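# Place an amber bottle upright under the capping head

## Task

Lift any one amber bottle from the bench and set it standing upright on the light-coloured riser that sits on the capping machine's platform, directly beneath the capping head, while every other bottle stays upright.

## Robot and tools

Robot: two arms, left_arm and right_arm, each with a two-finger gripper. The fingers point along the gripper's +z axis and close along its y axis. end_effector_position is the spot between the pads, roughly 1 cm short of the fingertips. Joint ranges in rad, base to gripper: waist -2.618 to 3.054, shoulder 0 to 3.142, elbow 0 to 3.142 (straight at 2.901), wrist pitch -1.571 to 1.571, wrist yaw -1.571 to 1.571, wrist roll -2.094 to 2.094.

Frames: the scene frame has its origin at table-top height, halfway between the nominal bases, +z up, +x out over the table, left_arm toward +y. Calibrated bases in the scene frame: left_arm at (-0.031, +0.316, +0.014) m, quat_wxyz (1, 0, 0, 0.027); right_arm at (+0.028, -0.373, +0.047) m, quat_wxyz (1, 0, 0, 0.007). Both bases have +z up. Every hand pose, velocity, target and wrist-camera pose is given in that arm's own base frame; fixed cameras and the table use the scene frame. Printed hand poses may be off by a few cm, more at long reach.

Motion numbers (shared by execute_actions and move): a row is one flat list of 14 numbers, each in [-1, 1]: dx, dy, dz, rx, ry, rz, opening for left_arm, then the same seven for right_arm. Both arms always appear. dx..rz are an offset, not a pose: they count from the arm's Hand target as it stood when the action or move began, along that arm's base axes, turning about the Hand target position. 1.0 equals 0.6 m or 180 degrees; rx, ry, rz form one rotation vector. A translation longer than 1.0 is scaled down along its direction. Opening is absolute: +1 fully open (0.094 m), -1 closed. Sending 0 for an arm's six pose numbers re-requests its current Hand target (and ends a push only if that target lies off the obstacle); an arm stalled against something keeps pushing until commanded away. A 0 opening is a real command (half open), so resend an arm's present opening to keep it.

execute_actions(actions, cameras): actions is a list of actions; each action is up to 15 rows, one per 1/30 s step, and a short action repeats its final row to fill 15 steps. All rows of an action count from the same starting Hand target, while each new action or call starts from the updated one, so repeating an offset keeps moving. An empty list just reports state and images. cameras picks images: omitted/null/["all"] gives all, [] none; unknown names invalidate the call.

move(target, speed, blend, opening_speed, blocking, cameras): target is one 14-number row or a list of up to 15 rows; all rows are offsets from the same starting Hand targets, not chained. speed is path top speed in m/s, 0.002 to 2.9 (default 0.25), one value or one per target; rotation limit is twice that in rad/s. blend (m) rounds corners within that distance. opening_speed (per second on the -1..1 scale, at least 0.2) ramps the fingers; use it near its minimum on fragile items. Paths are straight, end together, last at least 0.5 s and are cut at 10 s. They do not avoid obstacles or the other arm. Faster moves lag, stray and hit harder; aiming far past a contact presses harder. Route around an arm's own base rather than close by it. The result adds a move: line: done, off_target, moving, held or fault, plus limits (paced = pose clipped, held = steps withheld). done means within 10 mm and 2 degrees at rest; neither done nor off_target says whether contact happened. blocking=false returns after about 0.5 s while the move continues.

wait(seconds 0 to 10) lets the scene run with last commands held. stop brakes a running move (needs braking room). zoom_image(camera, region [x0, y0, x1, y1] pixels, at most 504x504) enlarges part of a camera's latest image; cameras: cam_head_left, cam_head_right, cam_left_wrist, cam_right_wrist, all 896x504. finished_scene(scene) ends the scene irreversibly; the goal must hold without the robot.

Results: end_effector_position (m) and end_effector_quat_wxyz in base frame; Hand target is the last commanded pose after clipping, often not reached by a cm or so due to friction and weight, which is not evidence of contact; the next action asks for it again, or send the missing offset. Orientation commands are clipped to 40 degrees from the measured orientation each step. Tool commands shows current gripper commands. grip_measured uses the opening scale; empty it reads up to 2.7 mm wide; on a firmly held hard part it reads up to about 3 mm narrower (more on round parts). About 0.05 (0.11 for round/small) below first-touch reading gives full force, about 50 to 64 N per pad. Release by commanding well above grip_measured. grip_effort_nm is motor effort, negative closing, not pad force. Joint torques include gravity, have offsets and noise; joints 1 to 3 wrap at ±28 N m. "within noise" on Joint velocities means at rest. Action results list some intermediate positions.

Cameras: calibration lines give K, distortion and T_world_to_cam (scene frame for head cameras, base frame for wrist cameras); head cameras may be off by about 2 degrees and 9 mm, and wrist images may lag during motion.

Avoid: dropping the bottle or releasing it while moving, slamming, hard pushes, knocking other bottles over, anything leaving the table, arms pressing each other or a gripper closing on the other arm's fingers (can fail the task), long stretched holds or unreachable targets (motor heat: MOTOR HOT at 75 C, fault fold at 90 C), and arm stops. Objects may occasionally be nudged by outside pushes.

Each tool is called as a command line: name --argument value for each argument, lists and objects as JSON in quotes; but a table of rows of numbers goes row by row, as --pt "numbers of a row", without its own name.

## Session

execute_actions --actions '[]'

Scene clock: 0.00 s.
left_arm: end_effector_position=(+0.2415, -0.0191, +0.2801) grip_measured=+1.000 grip_effort_nm=n/a end_effector_quat_wxyz=(+0.421, -0.062, +0.903, -0.060) | right_arm: end_effector_position=(+0.2895, +0.1535, +0.2233) grip_measured=+1.000 grip_effort_nm=n/a end_effector_quat_wxyz=(+0.329, -0.110, +0.910, +0.227)
Joint positions: left_arm=[-0.095 0.798 1.105 -1 -0.017 -0.224 0.094] | right_arm=[0.332 1.117 1.03 -0.701 -0.283 0.208 0.094]
Joint velocities: within noise
Joint torques (N m): no reading
Motor temperatures (°C): left_arm=[25 26 38 38 25 24 25] | right_arm=[25 31 31 36 25 24 26]
Heat: left arm: 38 °C; right arm: 36 °C.
Hand target: left_arm +0.2414, -0.0188, +0.2868; +0.431, -0.061, +0.898, -0.061 | right_arm +0.2894, +0.1539, +0.2291; +0.336, -0.113, +0.907, +0.229
Tool commands: left_gripper/opening=+1.0 right_gripper/opening=+1.0
camera_calibration:
cam_left_wrist: T_world_to_cam=[[0.0559828, -0.980144, 0.190219, -0.0809596], [-0.997544, -0.0468784, 0.0520339, 0.222479], [-0.0420836, -0.192665, -0.980362, 0.398505], [0, 0, 0, 1]] pos_world=[0.243235, 0.00785514, 0.394503]
cam_right_wrist: T_world_to_cam=[[0.366558, -0.880737, -0.299897, 0.0978498], [-0.893662, -0.422971, 0.149877, 0.289809], [-0.25885, 0.213068, -0.942125, 0.373256], [0, 0, 0, 1]] pos_world=[0.319742, 0.129232, 0.337563]

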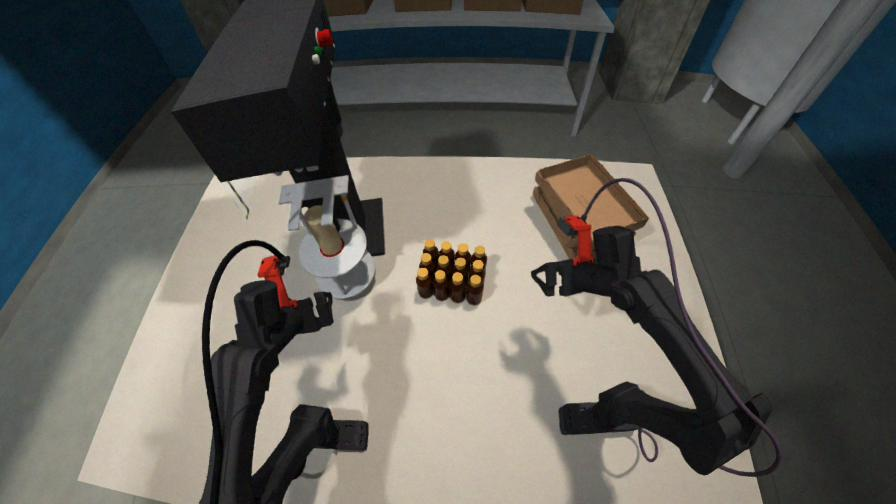

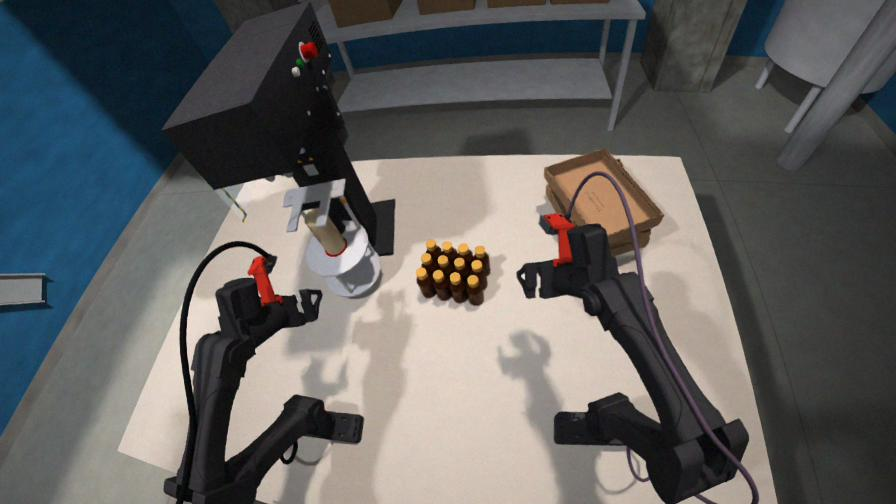

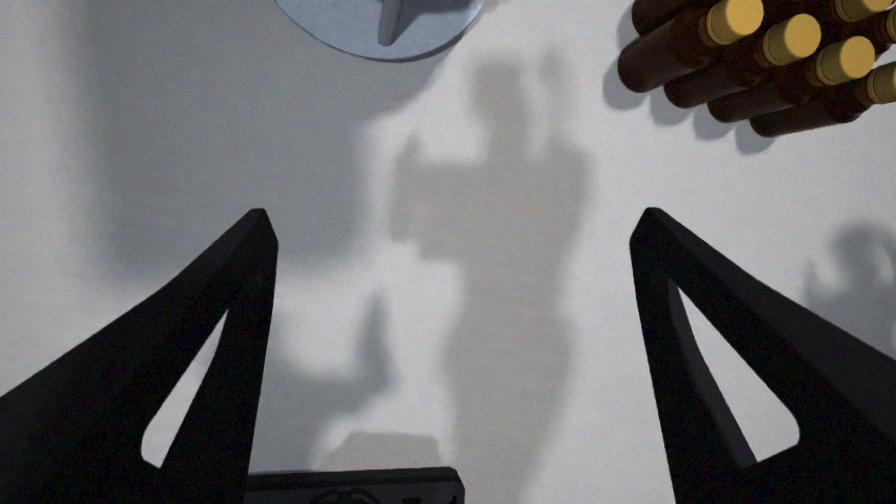

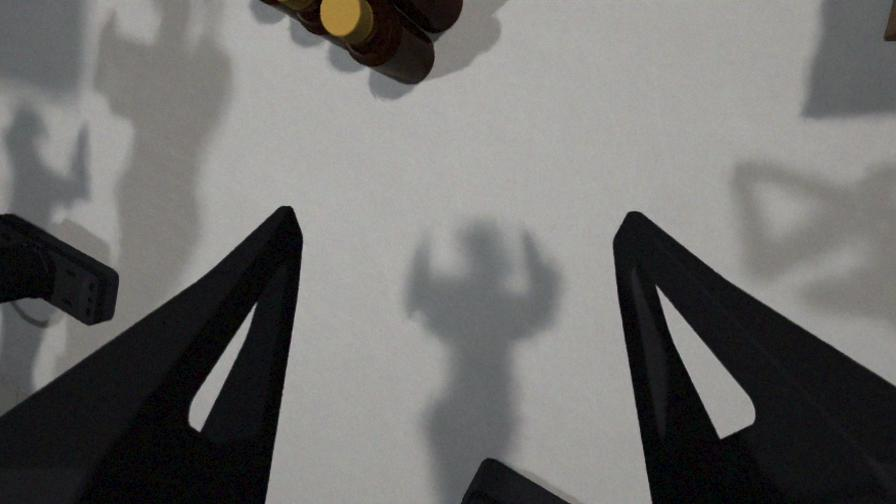

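move --target '[0.0977, 0.0313, 0.1887, 0.0566, -0.3253, 0.01, 1.0, 0.0777, 0.2168, 0.2282, 0.2685, -0.289, 0.1474, 1.0]' --speed 0.4 --cameras '["cam_left_wrist", "cam_right_wrist"]'

zoom_image --camera "cam_left_wrist" --region '[270, 80, 610, 460]'

zoom_image --camera "cam_head_left" --region '[400, 220, 510, 310]'

Scene clock: 53.67 s.
left_arm: end_effector_position=(+0.3016, -0.0009, +0.3968) grip_measured=+1.000 grip_effort_nm=-0.037 end_effector_quat_wxyz=(+0.812, -0.003, +0.583, -0.003) | right_arm: end_effector_position=(+0.3351, +0.2803, +0.3592) grip_measured=+1.000 grip_effort_nm=-0.017 end_effector_quat_wxyz=(+0.637, -0.245, +0.472, +0.558)
Joint positions: left_arm=[-0.018 0.686 0.571 0.439 -0.02 -0.003 0.094] | right_arm=[0.438 1.635 0.81 1.411 -0.669 0.632 0.094]
Joint velocities: within noise
Joint torques (N m): left_arm=[0.73 -0.34 7.51 2.26 0.1 0.06] | right_arm=[0.83 -6.3 8.23 1.54 0.21 0.03]
Motor temperatures (°C): left_arm=[25 26 42 40 25 24 25] | right_arm=[25 32 32 38 25 24 26]
Heat: left arm: 42 °C; right arm: 38 °C.
Hand target: left_arm +0.3001, +0.0001, +0.3999; +0.819, +0.000, +0.574, +0.000 | right_arm +0.3360, +0.2839, +0.3661; +0.643, -0.249, +0.460, +0.560
Off the commanded pose: left_arm 0.004 m, 1 deg | right_arm 0.008 m, 2 deg.
move: done
camera_calibration:
cam_left_wrist: T_world_to_cam=[[-0.0284878, -0.999392, 0.0201243, 0.00422597], [-0.561671, -0.000649644, -0.82736, 0.494759], [0.82687, -0.0348729, -0.561311, 0.0906657], [0, 0, 0, 1]] pos_world=[0.203044, 0.00770659, 0.460151]
cam_right_wrist: T_world_to_cam=[[0.936721, -0.293479, -0.19085, -0.161224], [-0.297957, -0.382168, -0.874739, 0.520778], [0.183781, 0.876252, -0.445429, -0.0265105], [0, 0, 0, 1]] pos_world=[0.311064, 0.174939, 0.412967]
Images, in order (width x height): cam_left_wrist 896x504, cam_right_wrist 896x504.

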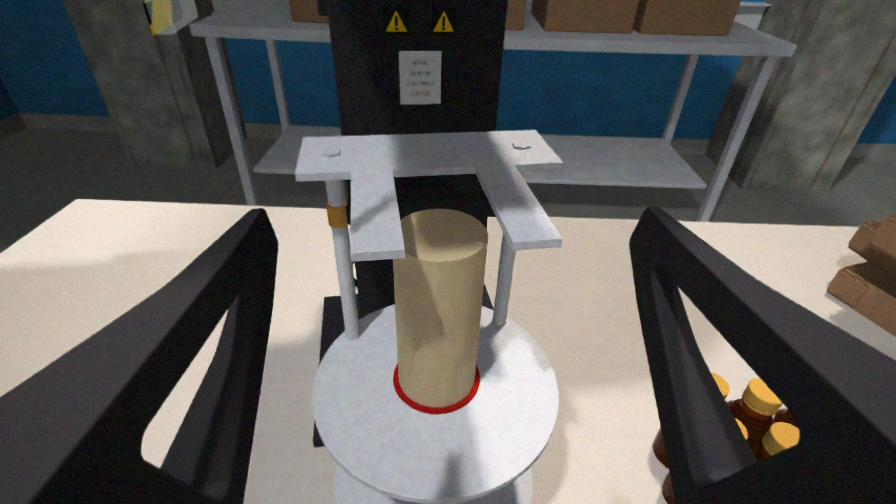

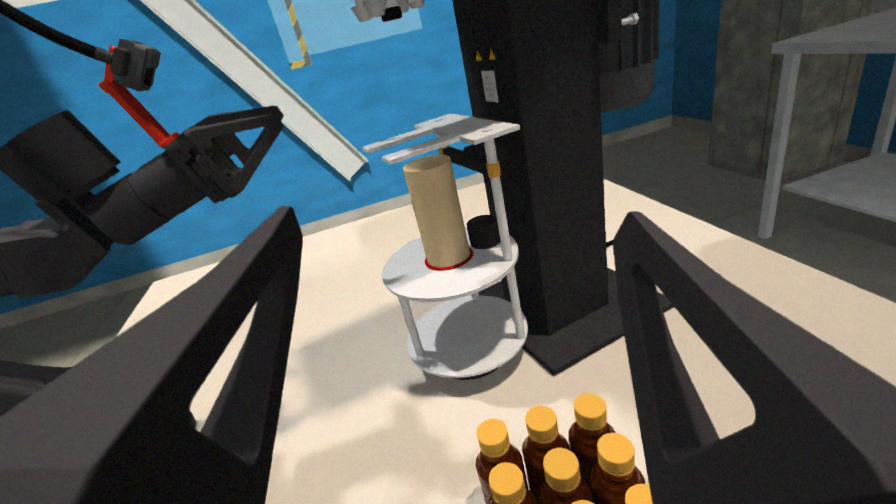

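Scaled by 1.326 from the camera's 896x504 image, which has a finer 1280x720 frame.

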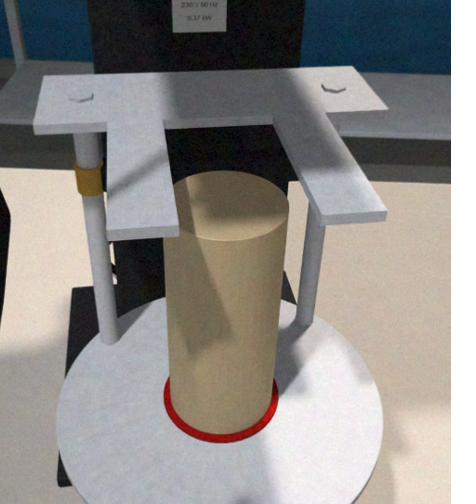

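This scene's latest camera images include none from cam_head_left. They are from: cam_left_wrist, cam_right_wrist. cam_head_left's image comes with the result of a call that names it in "cameras".

move --target '[0.0815, -0.2435, -0.3498, 0.0829, 0.1526, -0.3092, 1.0, 0, 0, 0, 0, 0, 0, 1.0]' --speed 0.4 --cameras '["cam_left_wrist", "cam_right_wrist"]'

zoom_image --camera "cam_left_wrist" --region '[250, 0, 650, 260]'

Scene clock: 106.83 s.
left_arm: end_effector_position=(+0.3465, -0.1414, +0.1796) grip_measured=+1.000 grip_effort_nm=-0.037 end_effector_quat_wxyz=(+0.557, +0.349, +0.689, -0.306) | right_arm: end_effector_position=(+0.3350, +0.2803, +0.3592) grip_measured=+1.000 grip_effort_nm=-0.017 end_effector_quat_wxyz=(+0.637, -0.245, +0.472, +0.558)
Joint positions: left_arm=[0.008 1.389 0.556 0.495 0.952 0.246 0.094] | right_arm=[0.438 1.635 0.81 1.412 -0.669 0.632 0.094]
Joint velocities: within noise
Joint torques (N m): left_arm=[-0.57 -5.04 9.73 1.76 0.38 0.19] | right_arm=[0.75 -6.31 8.35 1.55 0.17 0.02]
Motor temperatures (°C): left_arm=[25 26 41 44 25 24 24] | right_arm=[25 33 35 37 25 24 26]
Heat: left arm: 44 °C; right arm: 37 °C.
Hand target: left_arm +0.3490, -0.1461, +0.1902; +0.565, +0.366, +0.674, -0.306 | right_arm +0.3360, +0.2839, +0.3661; +0.643, -0.249, +0.460, +0.560
Off the commanded pose: left_arm 0.012 m, 3 deg | right_arm 0.008 m, 2 deg.
move: off_target (left_arm)
camera_calibration:
cam_left_wrist: T_world_to_cam=[[-0.831137, -0.553235, 0.0560676, 0.204266], [-0.517944, 0.733517, -0.440098, 0.359259], [0.202351, -0.394821, -0.896198, 0.152383], [0, 0, 0, 1]] pos_world=[0.325014, -0.0903517, 0.283221]
cam_right_wrist: T_world_to_cam=[[0.936776, -0.293275, -0.190896, -0.161258], [-0.29785, -0.381913, -0.874887, 0.520761], [0.183677, 0.876432, -0.445119, -0.0266378], [0, 0, 0, 1]] pos_world=[0.311064, 0.174939, 0.412967]
Images, in order (width x height): cam_left_wrist 896x504, cam_right_wrist 896x504.

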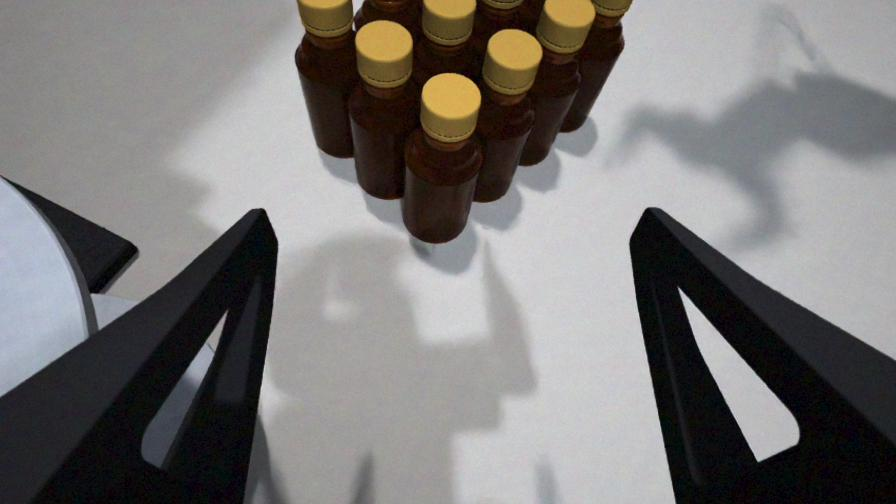

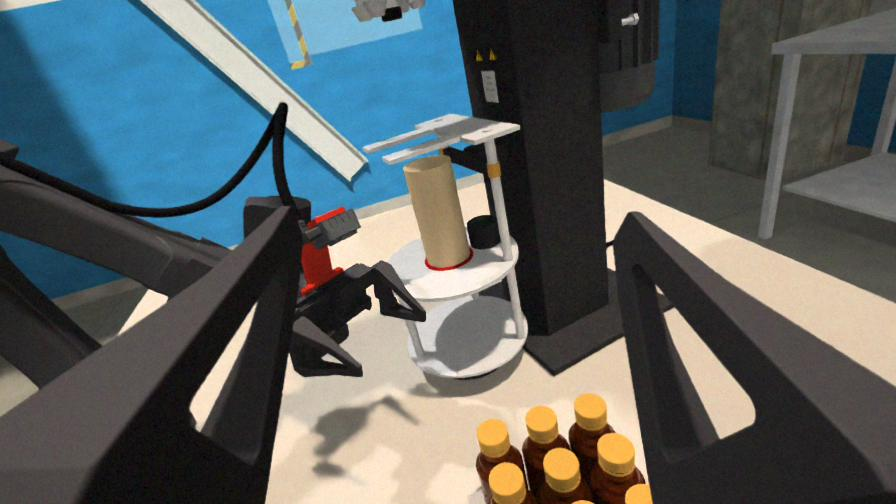

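Scaled by 1.260 from the camera's 896x504 image, which has a finer 1280x720 frame.

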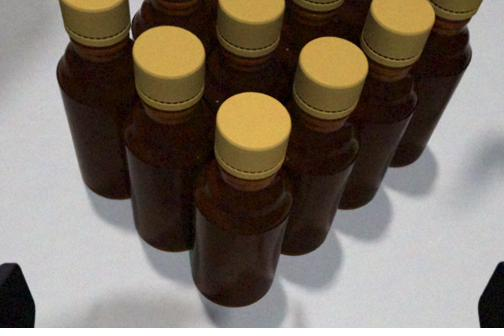

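move --target '[0.0615, -0.088, -0.2137, -0.0115, -0.0178, -0.004, 0.30, 0, 0, 0, 0, 0, 0, 1.0]' --speed 0.25 --cameras '["cam_left_wrist"]'

zoom_image --camera "cam_left_wrist" --region '[250, 0, 650, 300]'

Scene clock: 126.33 s.
left_arm: end_effector_position=(+0.3798, -0.1951, +0.0509) grip_measured=+0.303 grip_effort_nm=-0.183 end_effector_quat_wxyz=(+0.561, +0.359, +0.674, -0.321) | right_arm: end_effector_position=(+0.3350, +0.2803, +0.3592) grip_measured=+1.000 grip_effort_nm=-0.007 end_effector_quat_wxyz=(+0.637, -0.245, +0.472, +0.558)
Joint positions: left_arm=[-0.164 2.132 0.565 1.32 0.829 0.153 0.061] | right_arm=[0.438 1.635 0.81 1.412 -0.669 0.632 0.094]
Joint velocities: within noise
Joint torques (N m): left_arm=[-0.69 -7.84 4.94 2.73 0.05 0.04] | right_arm=[0.83 -6.46 8.14 1.57 0.17 0]
Motor temperatures (°C): left_arm=[25 27 41 43 25 24 24] | right_arm=[24 33 35 37 25 24 26]
Heat: left arm: 43 °C; right arm: 37 °C.
Hand target: left_arm +0.3859, -0.1989, +0.0619; +0.588, +0.368, +0.650, -0.311 | right_arm +0.3360, +0.2839, +0.3661; +0.643, -0.249, +0.460, +0.560
Off the commanded pose: left_arm 0.013 m, 4 deg | right_arm 0.008 m, 2 deg.
move: off_target (left_arm)
camera_calibration:
cam_left_wrist: T_world_to_cam=[[-0.852366, -0.520281, 0.052715, 0.224089], [-0.481946, 0.742413, -0.465351, 0.348488], [0.202977, -0.422055, -0.883555, 0.00284771], [0, 0, 0, 1]] pos_world=[0.35838, -0.140931, 0.152873]
Images, in order (width x height): cam_left_wrist 896x504.

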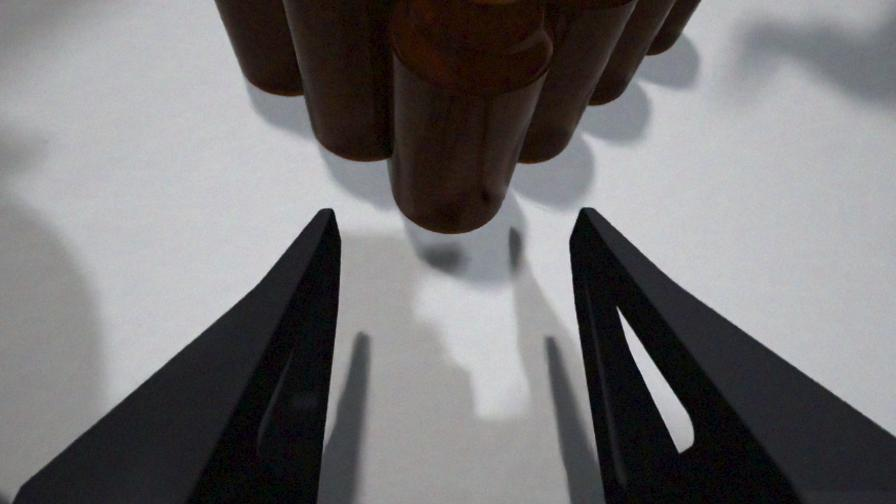

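Scaled by 1.260 from the camera's 896x504 image, which has a finer 1280x720 frame.

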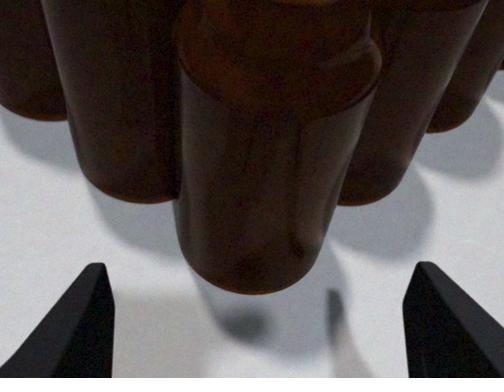

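move --target '[0.0192, -0.0445, 0.0052, -0.0025, -0.0127, 0.007, 0.30, 0, 0, 0, 0, 0, 0, 1.0]' --speed 0.12 --cameras '["cam_left_wrist"]'

zoom_image --camera "cam_left_wrist" --region '[250, 0, 650, 380]'

Scene clock: 161.43 s.
left_arm: end_effector_position=(+0.3906, -0.2227, +0.0516) grip_measured=+0.303 grip_effort_nm=-0.183 end_effector_quat_wxyz=(+0.575, +0.359, +0.667, -0.309) | right_arm: end_effector_position=(+0.3350, +0.2803, +0.3592) grip_measured=+1.000 grip_effort_nm=-0.017 end_effector_quat_wxyz=(+0.637, -0.245, +0.472, +0.558)
Joint positions: left_arm=[-0.255 2.175 0.621 1.356 0.722 0.132 0.061] | right_arm=[0.438 1.635 0.81 1.412 -0.669 0.632 0.094]
Joint velocities: within noise
Joint torques (N m): left_arm=[-0.32 -8.32 5.16 2.86 0.01 0.03] | right_arm=[0.8 -6.39 8.16 1.57 0.19 0.01]
Motor temperatures (°C): left_arm=[25 32 39 50 25 24 24] | right_arm=[24 33 36 37 25 24 26]
Heat: left arm: 50 °C; right arm: 37 °C.
Hand target: left_arm +0.3973, -0.2256, +0.0651; +0.606, +0.365, +0.641, -0.300 | right_arm +0.3360, +0.2839, +0.3661; +0.643, -0.249, +0.460, +0.560
Off the commanded pose: left_arm 0.015 m, 5 deg | right_arm 0.008 m, 2 deg.
move: off_target (left_arm)
camera_calibration:
cam_left_wrist: T_world_to_cam=[[-0.845241, -0.533892, 0.0229639, 0.214575], [-0.477606, 0.73546, -0.480616, 0.372165], [0.239708, -0.417204, -0.876631, -0.0239368], [0, 0, 0, 1]] pos_world=[0.364853, -0.169139, 0.152957]
Images, in order (width x height): cam_left_wrist 896x504.

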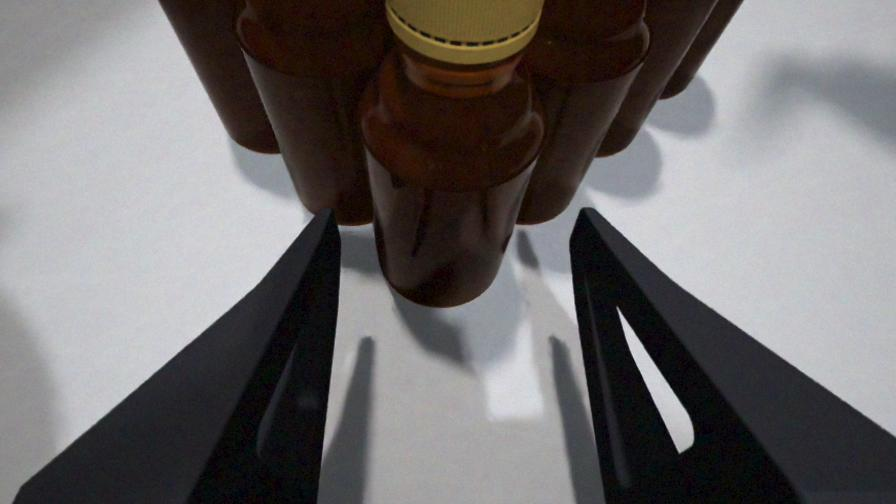

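Scaled by 1.260 from the camera's 896x504 image, which has a finer 1280x720 frame.

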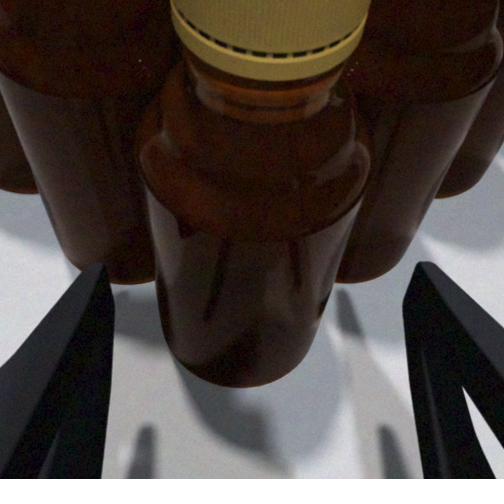

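move --target '[0.0202, -0.0365, 0.0098, 0, 0, 0, 0.30, 0, 0, 0, 0, 0, 0, 1.0]' --speed 0.1 --cameras '["cam_left_wrist"]'

zoom_image --camera "cam_left_wrist" --region '[280, 0, 660, 400]'

Scene clock: 174.50 s.
left_arm: end_effector_position=(+0.4053, -0.2448, +0.0675) grip_measured=+0.303 grip_effort_nm=-0.183 end_effector_quat_wxyz=(+0.595, +0.363, +0.650, -0.304) | right_arm: end_effector_position=(+0.3350, +0.2803, +0.3592) grip_measured=+1.000 grip_effort_nm=-0.017 end_effector_quat_wxyz=(+0.637, -0.245, +0.472, +0.558)
Joint positions: left_arm=[-0.31 2.18 0.697 1.345 0.668 0.123 0.061] | right_arm=[0.438 1.635 0.81 1.412 -0.669 0.632 0.094]
Joint velocities: within noise
Joint torques (N m): left_arm=[-0.53 -8.83 5.6 2.27 -0.05 0.04] | right_arm=[0.75 -6.28 8.23 1.57 0.17 0]
Motor temperatures (°C): left_arm=[25 32 39 49 25 24 24] | right_arm=[24 33 36 36 25 24 26]
Heat: left arm: 49 °C; right arm: 36 °C.
Hand target: left_arm +0.4094, -0.2476, +0.0710; +0.606, +0.365, +0.640, -0.300 | right_arm +0.3360, +0.2839, +0.3661; +0.643, -0.249, +0.460, +0.560
Off the commanded pose: left_arm 0.006 m, 2 deg | right_arm 0.008 m, 2 deg.
move: done
camera_calibration:
cam_left_wrist: T_world_to_cam=[[-0.84541, -0.533927, -0.0142869, 0.217451], [-0.451577, 0.728791, -0.514726, 0.393234], [0.285238, -0.428702, -0.857236, -0.0453889], [0, 0, 0, 1]] pos_world=[0.374357, -0.18994, 0.166605]
Images, in order (width x height): cam_left_wrist 896x504.

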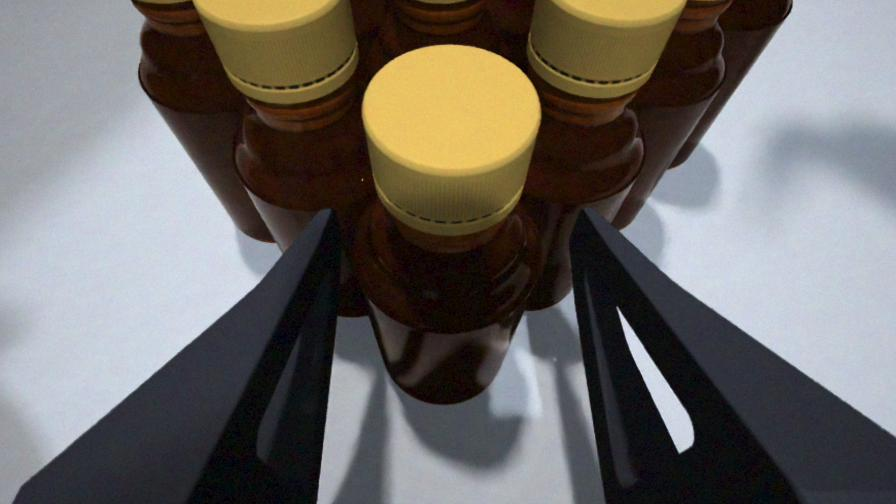

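Scaled by 1.260 from the camera's 896x504 image, which has a finer 1280x720 frame.

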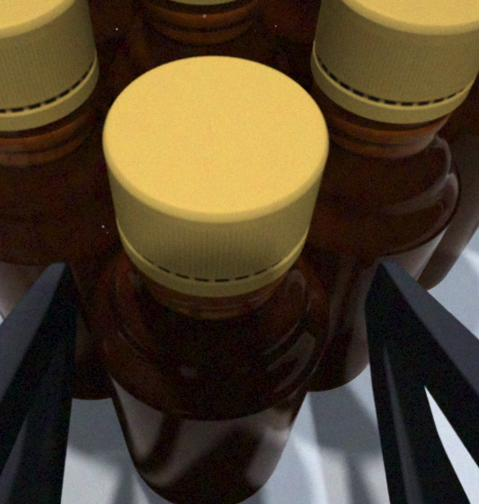

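move --target '[0.0, 0.0048, -0.0242, 0, 0, 0, 0.30, 0, 0, 0, 0, 0, 0, 1.0]' --speed 0.08 --cameras '["cam_left_wrist"]'

Scene clock: 189.97 s.
left_arm: end_effector_position=(+0.4022, -0.2436, +0.0433) grip_measured=+0.303 grip_effort_nm=-0.183 end_effector_quat_wxyz=(+0.577, +0.360, +0.666, -0.307) | right_arm: end_effector_position=(+0.3350, +0.2803, +0.3592) grip_measured=+1.000 grip_effort_nm=-0.022 end_effector_quat_wxyz=(+0.637, -0.245, +0.472, +0.558)
Joint positions: left_arm=[-0.31 2.24 0.697 1.356 0.667 0.122 0.061] | right_arm=[0.438 1.635 0.81 1.412 -0.669 0.632 0.094]
Joint velocities: within noise
Joint torques (N m): left_arm=[0.17 -9.05 5.48 2.82 0.08 0.06] | right_arm=[0.69 -6.5 8.27 1.57 0.17 0.01]
Motor temperatures (°C): left_arm=[25 32 39 49 25 24 24] | right_arm=[24 33 36 36 25 24 26]
Heat: left arm: 49 °C; right arm: 36 °C.
Hand target: left_arm +0.4094, -0.2447, +0.0565; +0.606, +0.365, +0.641, -0.300 | right_arm +0.3360, +0.2839, +0.3661; +0.643, -0.249, +0.460, +0.560
Off the commanded pose: left_arm 0.015 m, 5 deg | right_arm 0.008 m, 2 deg.
move: off_target (left_arm)
camera_calibration:
cam_left_wrist: T_world_to_cam=[[-0.844698, -0.534957, 0.0175094, 0.213124], [-0.475915, 0.735696, -0.48193, 0.38862], [0.24493, -0.415418, -0.876035, -0.0444034], [0, 0, 0, 1]] pos_world=[0.375852, -0.19034, 0.144657]
Images, in order (width x height): cam_left_wrist 896x504.

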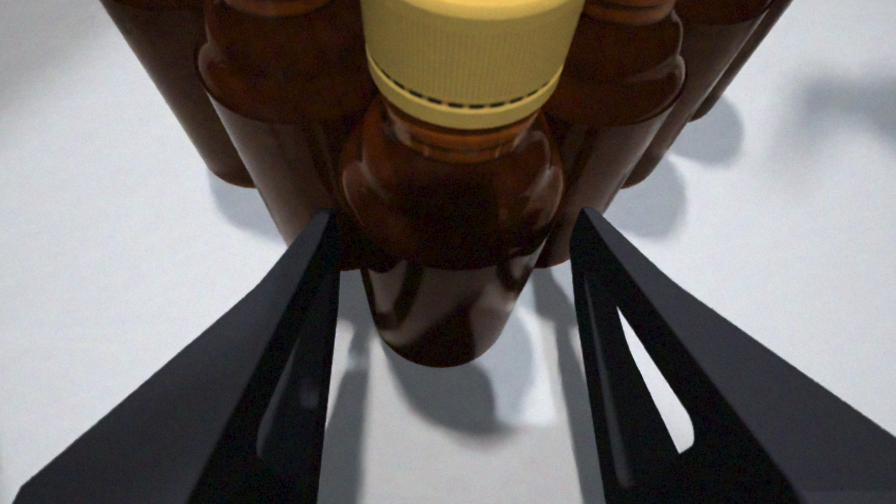

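move --target '[0.0028, 0.0018, 0.0217, 0, 0, 0, 0.30, 0, 0, 0, 0, 0, 0, 1.0]' --speed 0.08 --cameras '["cam_left_wrist"]'

Scene clock: 201.33 s.
left_arm: end_effector_position=(+0.4024, -0.2437, +0.0447) grip_measured=+0.303 grip_effort_nm=-0.183 end_effector_quat_wxyz=(+0.576, +0.360, +0.666, -0.307) | right_arm: end_effector_position=(+0.3350, +0.2803, +0.3592) grip_measured=+1.000 grip_effort_nm=-0.012 end_effector_quat_wxyz=(+0.637, -0.245, +0.472, +0.558)
Joint positions: left_arm=[-0.31 2.233 0.697 1.348 0.667 0.122 0.061] | right_arm=[0.438 1.635 0.81 1.412 -0.669 0.632 0.094]
Joint velocities: within noise
Joint torques (N m): left_arm=[0.49 -13.04 5.38 2.32 0.12 0.05] | right_arm=[0.76 -6.27 8.24 1.58 0.19 -0.01]
Motor temperatures (°C): left_arm=[25 34 38 48 25 24 24] | right_arm=[24 33 36 36 25 24 26]
Heat: left arm: 48 °C; right arm: 36 °C.
Hand target: left_arm +0.4111, -0.2437, +0.0694; +0.606, +0.365, +0.641, -0.300 | right_arm +0.3360, +0.2839, +0.3661; +0.643, -0.249, +0.460, +0.560
Off the commanded pose: left_arm 0.026 m, 5 deg | right_arm 0.008 m, 2 deg.
move: off_target (left_arm)
camera_calibration:
cam_left_wrist: T_world_to_cam=[[-0.844695, -0.534946, 0.0179564, 0.213291], [-0.476233, 0.735825, -0.481418, 0.389459], [0.24432, -0.415203, -0.876307, -0.043027], [0, 0, 0, 1]] pos_world=[0.376152, -0.19034, 0.145958]
Images, in order (width x height): cam_left_wrist 896x504.

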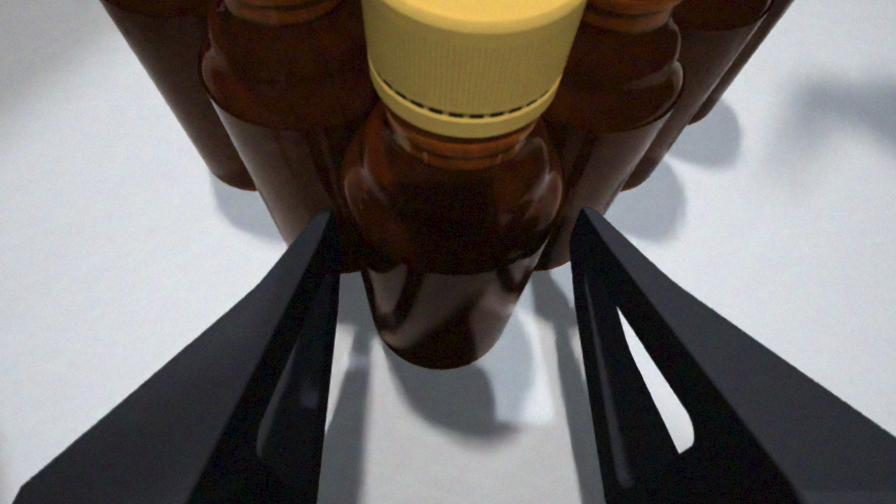

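move --target '[0, 0, 0.0167, 0, 0, 0, 0.30, 0, 0, 0, 0, 0, 0, 1.0]' --speed 0.06 --cameras '["cam_left_wrist"]'

Scene clock: 204.37 s.
left_arm: end_effector_position=(+0.4042, -0.2443, +0.0582) grip_measured=+0.303 grip_effort_nm=-0.183 end_effector_quat_wxyz=(+0.582, +0.361, +0.661, -0.306) | right_arm: end_effector_position=(+0.3350, +0.2803, +0.3592) grip_measured=+1.000 grip_effort_nm=-0.012 end_effector_quat_wxyz=(+0.637, -0.245, +0.472, +0.558)
Joint positions: left_arm=[-0.31 2.189 0.697 1.32 0.667 0.122 0.061] | right_arm=[0.438 1.635 0.81 1.412 -0.669 0.632 0.094]
Joint velocities: within noise
Joint torques (N m): left_arm=[0.59 -12.78 5.3 2.16 0.11 0.06] | right_arm=[0.77 -6.35 8.2 1.56 0.17 0.01]
Motor temperatures (°C): left_arm=[25 36 38 48 25 24 24] | right_arm=[24 33 36 36 25 24 26]
Heat: left arm: 48 °C; right arm: 36 °C.
Hand target: left_arm +0.4111, -0.2437, +0.0795; +0.606, +0.365, +0.641, -0.300 | right_arm +0.3360, +0.2839, +0.3661; +0.643, -0.249, +0.460, +0.560
Off the commanded pose: left_arm 0.022 m, 4 deg | right_arm 0.008 m, 2 deg.
move: off_target (left_arm)
camera_calibration:
cam_left_wrist: T_world_to_cam=[[-0.844892, -0.534882, 0.00771422, 0.214973], [-0.468838, 0.733472, -0.492147, 0.394351], [0.257583, -0.419428, -0.870478, -0.0385758], [0, 0, 0, 1]] pos_world=[0.376452, -0.19044, 0.158841]
Images, in order (width x height): cam_left_wrist 896x504.

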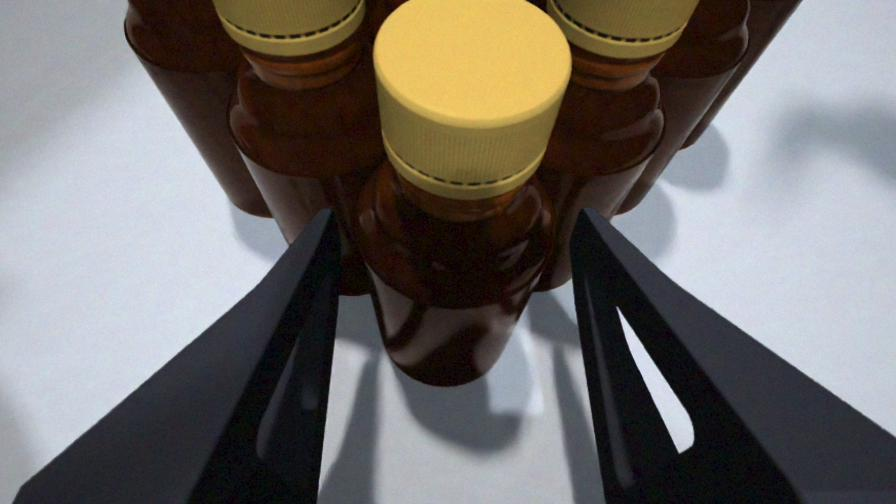

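move --target '[0, 0, 0, 0, 0, 0, -0.2, 0, 0, 0, 0, 0, 0, 1.0]' --speed 0.05 --opening_speed 0.35 --cameras '["cam_left_wrist"]'

Scene clock: 214.47 s.
left_arm: end_effector_position=(+0.4045, -0.2438, +0.0581) grip_measured=-0.056 grip_effort_nm=-1.062 end_effector_quat_wxyz=(+0.582, +0.360, +0.661, -0.306) | right_arm: end_effector_position=(+0.3350, +0.2803, +0.3592) grip_measured=+1.000 grip_effort_nm=-0.017 end_effector_quat_wxyz=(+0.637, -0.245, +0.472, +0.558)
Joint positions: left_arm=[-0.309 2.189 0.697 1.32 0.666 0.122 0.044] | right_arm=[0.438 1.635 0.81 1.412 -0.669 0.632 0.094]
Joint velocities: within noise
Joint torques (N m): left_arm=[0.49 -12.85 5.35 2.17 0.13 0.06] | right_arm=[0.66 -6.37 8.13 1.55 0.15 0.01]
Motor temperatures (°C): left_arm=[25 42 38 48 25 24 24] | right_arm=[24 33 36 36 25 24 26]
Heat: left arm: 48 °C; right arm: 36 °C.
Hand target: left_arm +0.4112, -0.2435, +0.0795; +0.606, +0.365, +0.641, -0.300 | right_arm +0.3360, +0.2839, +0.3661; +0.643, -0.249, +0.460, +0.560
Off the commanded pose: left_arm 0.022 m, 4 deg | right_arm 0.008 m, 2 deg.
move: off_target (left_arm)
camera_calibration:
cam_left_wrist: T_world_to_cam=[[-0.844043, -0.536216, 0.00792465, 0.214747], [-0.470151, 0.732782, -0.491922, 0.394479], [0.25797, -0.418929, -0.870603, -0.0384901], [0, 0, 0, 1]] pos_world=[0.37665, -0.190041, 0.158841]
Images, in order (width x height): cam_left_wrist 896x504.

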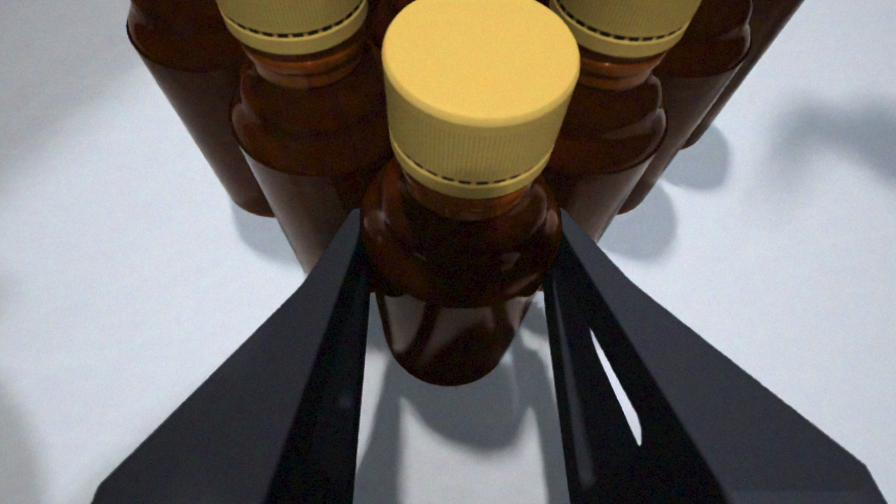

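move --pt "0 0 0.1833 0 0 0 -0.2 0 0 0 0 0 0 1.0" --pt "-0.1353 0.2392 0.4425 -0.01 -0.008 0.172 -0.2 0 0 0 0 0 0 1.0" --pt "-0.0957 0.3873 0.5558 -0.0203 -0.0164 0.3503 -0.2 0 0 0 0 0 0 1.0" --speed '[0.15, 0.3, 0.25]' --blend '[0.04, 0.04, 0]' --cameras '["cam_left_wrist", "cam_right_wrist"]'

zoom_image --camera "cam_right_wrist" --region '[230, 0, 530, 240]'

Scene clock: 243.70 s.
left_arm: end_effector_position=(+0.3545, -0.0110, +0.3691) grip_measured=-0.057 grip_effort_nm=-1.062 end_effector_quat_wxyz=(+0.655, -0.020, +0.753, +0.060) | right_arm: end_effector_position=(+0.3350, +0.2803, +0.3592) grip_measured=+1.000 grip_effort_nm=-0.012 end_effector_quat_wxyz=(+0.637, -0.245, +0.472, +0.558)
Joint positions: left_arm=[-0.182 0.963 0.994 -0.172 -0.297 0.024 0.044] | right_arm=[0.438 1.635 0.81 1.412 -0.669 0.632 0.094]
Joint velocities: within noise
Joint torques (N m): left_arm=[-0.68 -3.14 12.74 2.86 -0.21 -0.1] | right_arm=[0.77 -6.35 8.2 1.57 0.18 0.02]
Motor temperatures (°C): left_arm=[25 47 39 49 25 24 26] | right_arm=[24 33 36 36 25 24 26]
Heat: left arm: 49 °C; right arm: 36 °C.
Hand target: left_arm +0.3538, -0.0112, +0.4130; +0.699, -0.035, +0.712, +0.051 | right_arm +0.3360, +0.2839, +0.3661; +0.643, -0.249, +0.460, +0.560
Off the commanded pose: left_arm 0.044 m, 7 deg | right_arm 0.008 m, 2 deg.
move: off_target (left_arm)
camera_calibration:
cam_left_wrist: T_world_to_cam=[[0.0892197, -0.995133, -0.0418418, -0.0226113], [-0.869422, -0.0573152, -0.490735, 0.485739], [0.485948, 0.0801614, -0.870304, 0.267199], [0, 0, 0, 1]] pos_world=[0.294484, -0.01608, 0.469967]
cam_right_wrist: T_world_to_cam=[[0.936776, -0.293275, -0.190896, -0.161258], [-0.29785, -0.381913, -0.874887, 0.520761], [0.183677, 0.876432, -0.445119, -0.0266378], [0, 0, 0, 1]] pos_world=[0.311064, 0.174939, 0.412967]
Images, in order (width x height): cam_left_wrist 896x504, cam_right_wrist 896x504.

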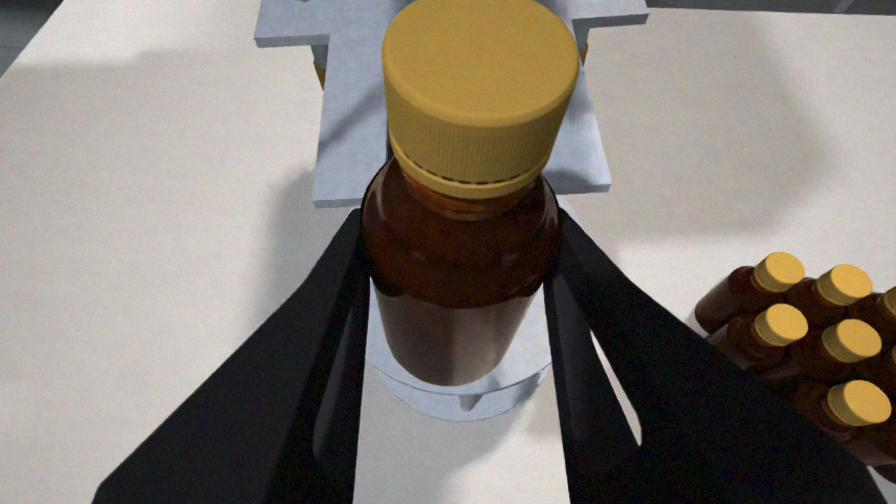

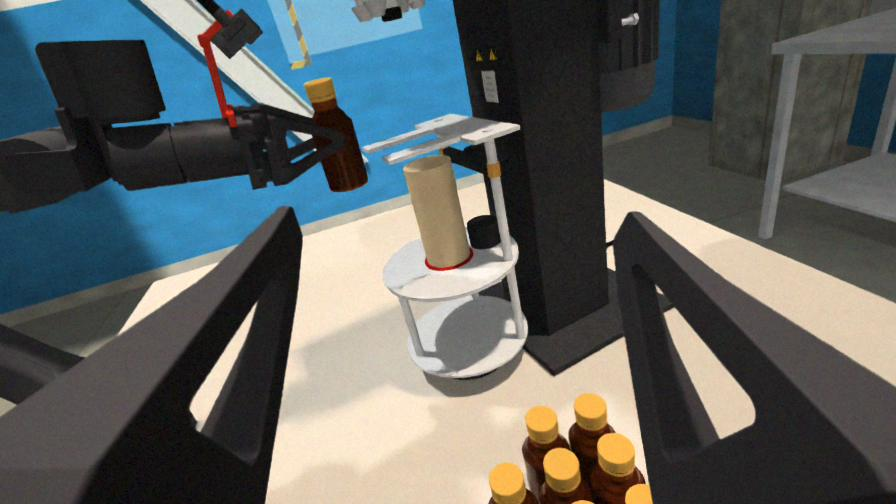

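Scaled by 1.680 from the camera's 896x504 image, which has a finer 1280x720 frame.

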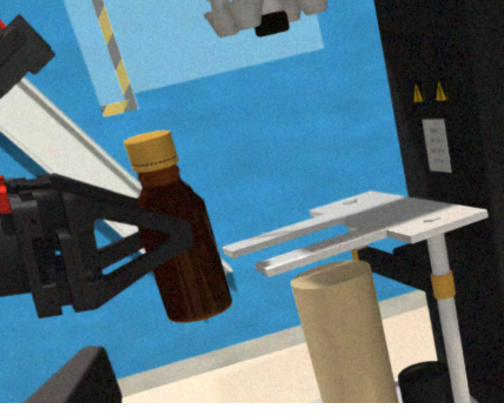

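move --target '[0.0545, 0.0037, 0.025, -0.0155, -0.0064, 0, -0.2, 0, 0, 0, 0, 0, 0, 1.0]' --speed 0.1 --cameras '["cam_left_wrist", "cam_right_wrist"]'

zoom_image --camera "cam_right_wrist" --region '[290, 0, 530, 200]'

Scene clock: 285.67 s.
left_arm: end_effector_position=(+0.3838, -0.0111, +0.3766) grip_measured=-0.057 grip_effort_nm=-1.062 end_effector_quat_wxyz=(+0.652, -0.037, +0.756, +0.048) | right_arm: end_effector_position=(+0.3350, +0.2803, +0.3592) grip_measured=+1.000 grip_effort_nm=-0.012 end_effector_quat_wxyz=(+0.637, -0.245, +0.472, +0.558)
Joint positions: left_arm=[-0.16 1.086 1.091 -0.157 -0.279 -0.017 0.044] | right_arm=[0.438 1.635 0.81 1.412 -0.669 0.632 0.094]
Joint velocities: within noise
Joint torques (N m): left_arm=[0.66 -4.22 13.09 3.16 0.02 -0.13] | right_arm=[0.68 -6.32 8.23 1.58 0.18 0.02]
Motor temperatures (°C): left_arm=[25 31 44 50 25 24 26] | right_arm=[24 33 36 36 25 24 26]
Heat: left arm: 50 °C; right arm: 36 °C.
Hand target: left_arm +0.3865, -0.0091, +0.4279; +0.705, -0.053, +0.706, +0.033 | right_arm +0.3360, +0.2839, +0.3661; +0.643, -0.249, +0.460, +0.560
Off the commanded pose: left_arm 0.052 m, 9 deg | right_arm 0.008 m, 2 deg.
move: off_target (left_arm)
camera_calibration:
cam_left_wrist: T_world_to_cam=[[0.0984297, -0.995143, -0.00140326, -0.043815], [-0.872111, -0.0855813, -0.481766, 0.512261], [0.479306, 0.0486439, -0.876299, 0.263881], [0, 0, 0, 1]] pos_world=[0.324581, -0.0125985, 0.477967]
cam_right_wrist: T_world_to_cam=[[0.936776, -0.293275, -0.190896, -0.161258], [-0.29785, -0.381913, -0.874887, 0.520761], [0.183677, 0.876432, -0.445119, -0.0266378], [0, 0, 0, 1]] pos_world=[0.311064, 0.174939, 0.412967]
Images, in order (width x height): cam_left_wrist 896x504, cam_right_wrist 896x504.

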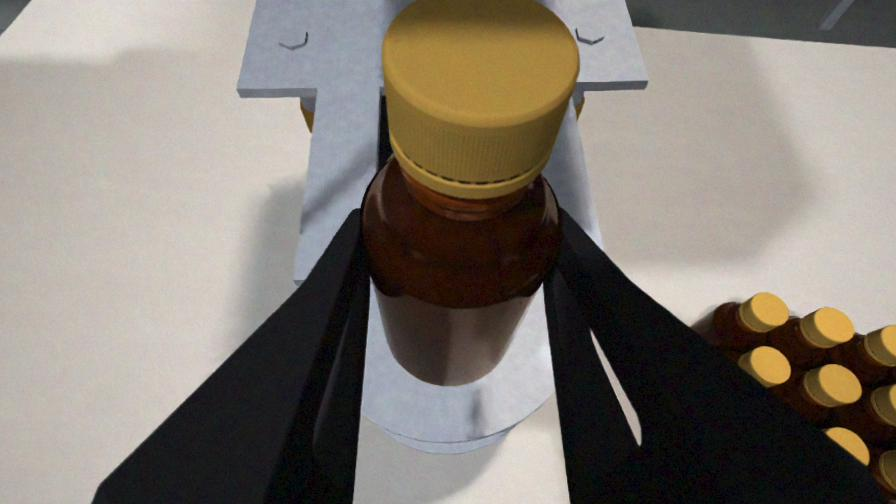

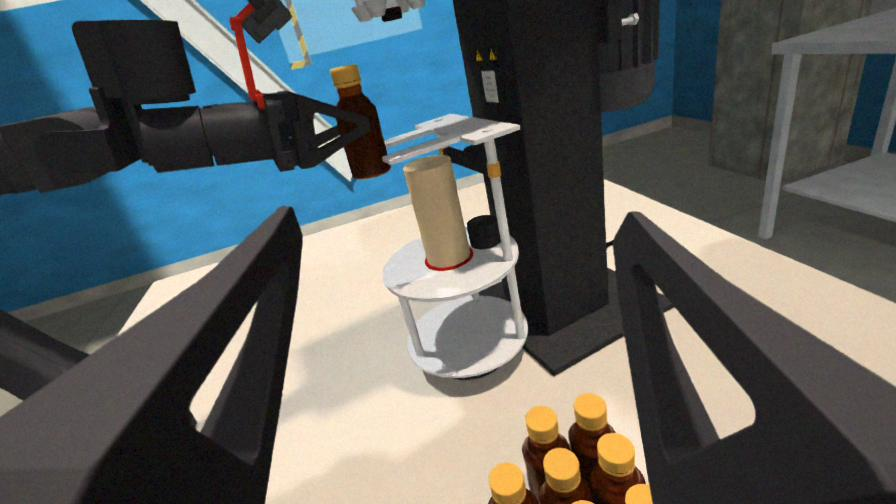

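Scaled by 2.100 from the camera's 896x504 image, which has a finer 1280x720 frame.

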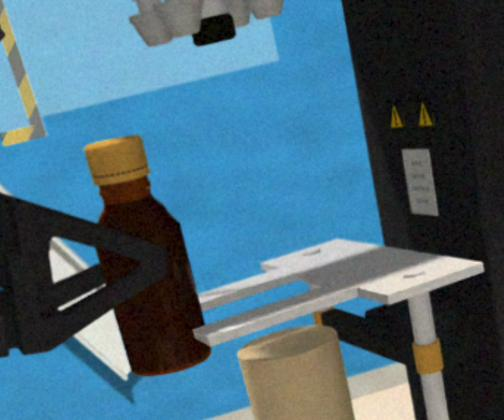

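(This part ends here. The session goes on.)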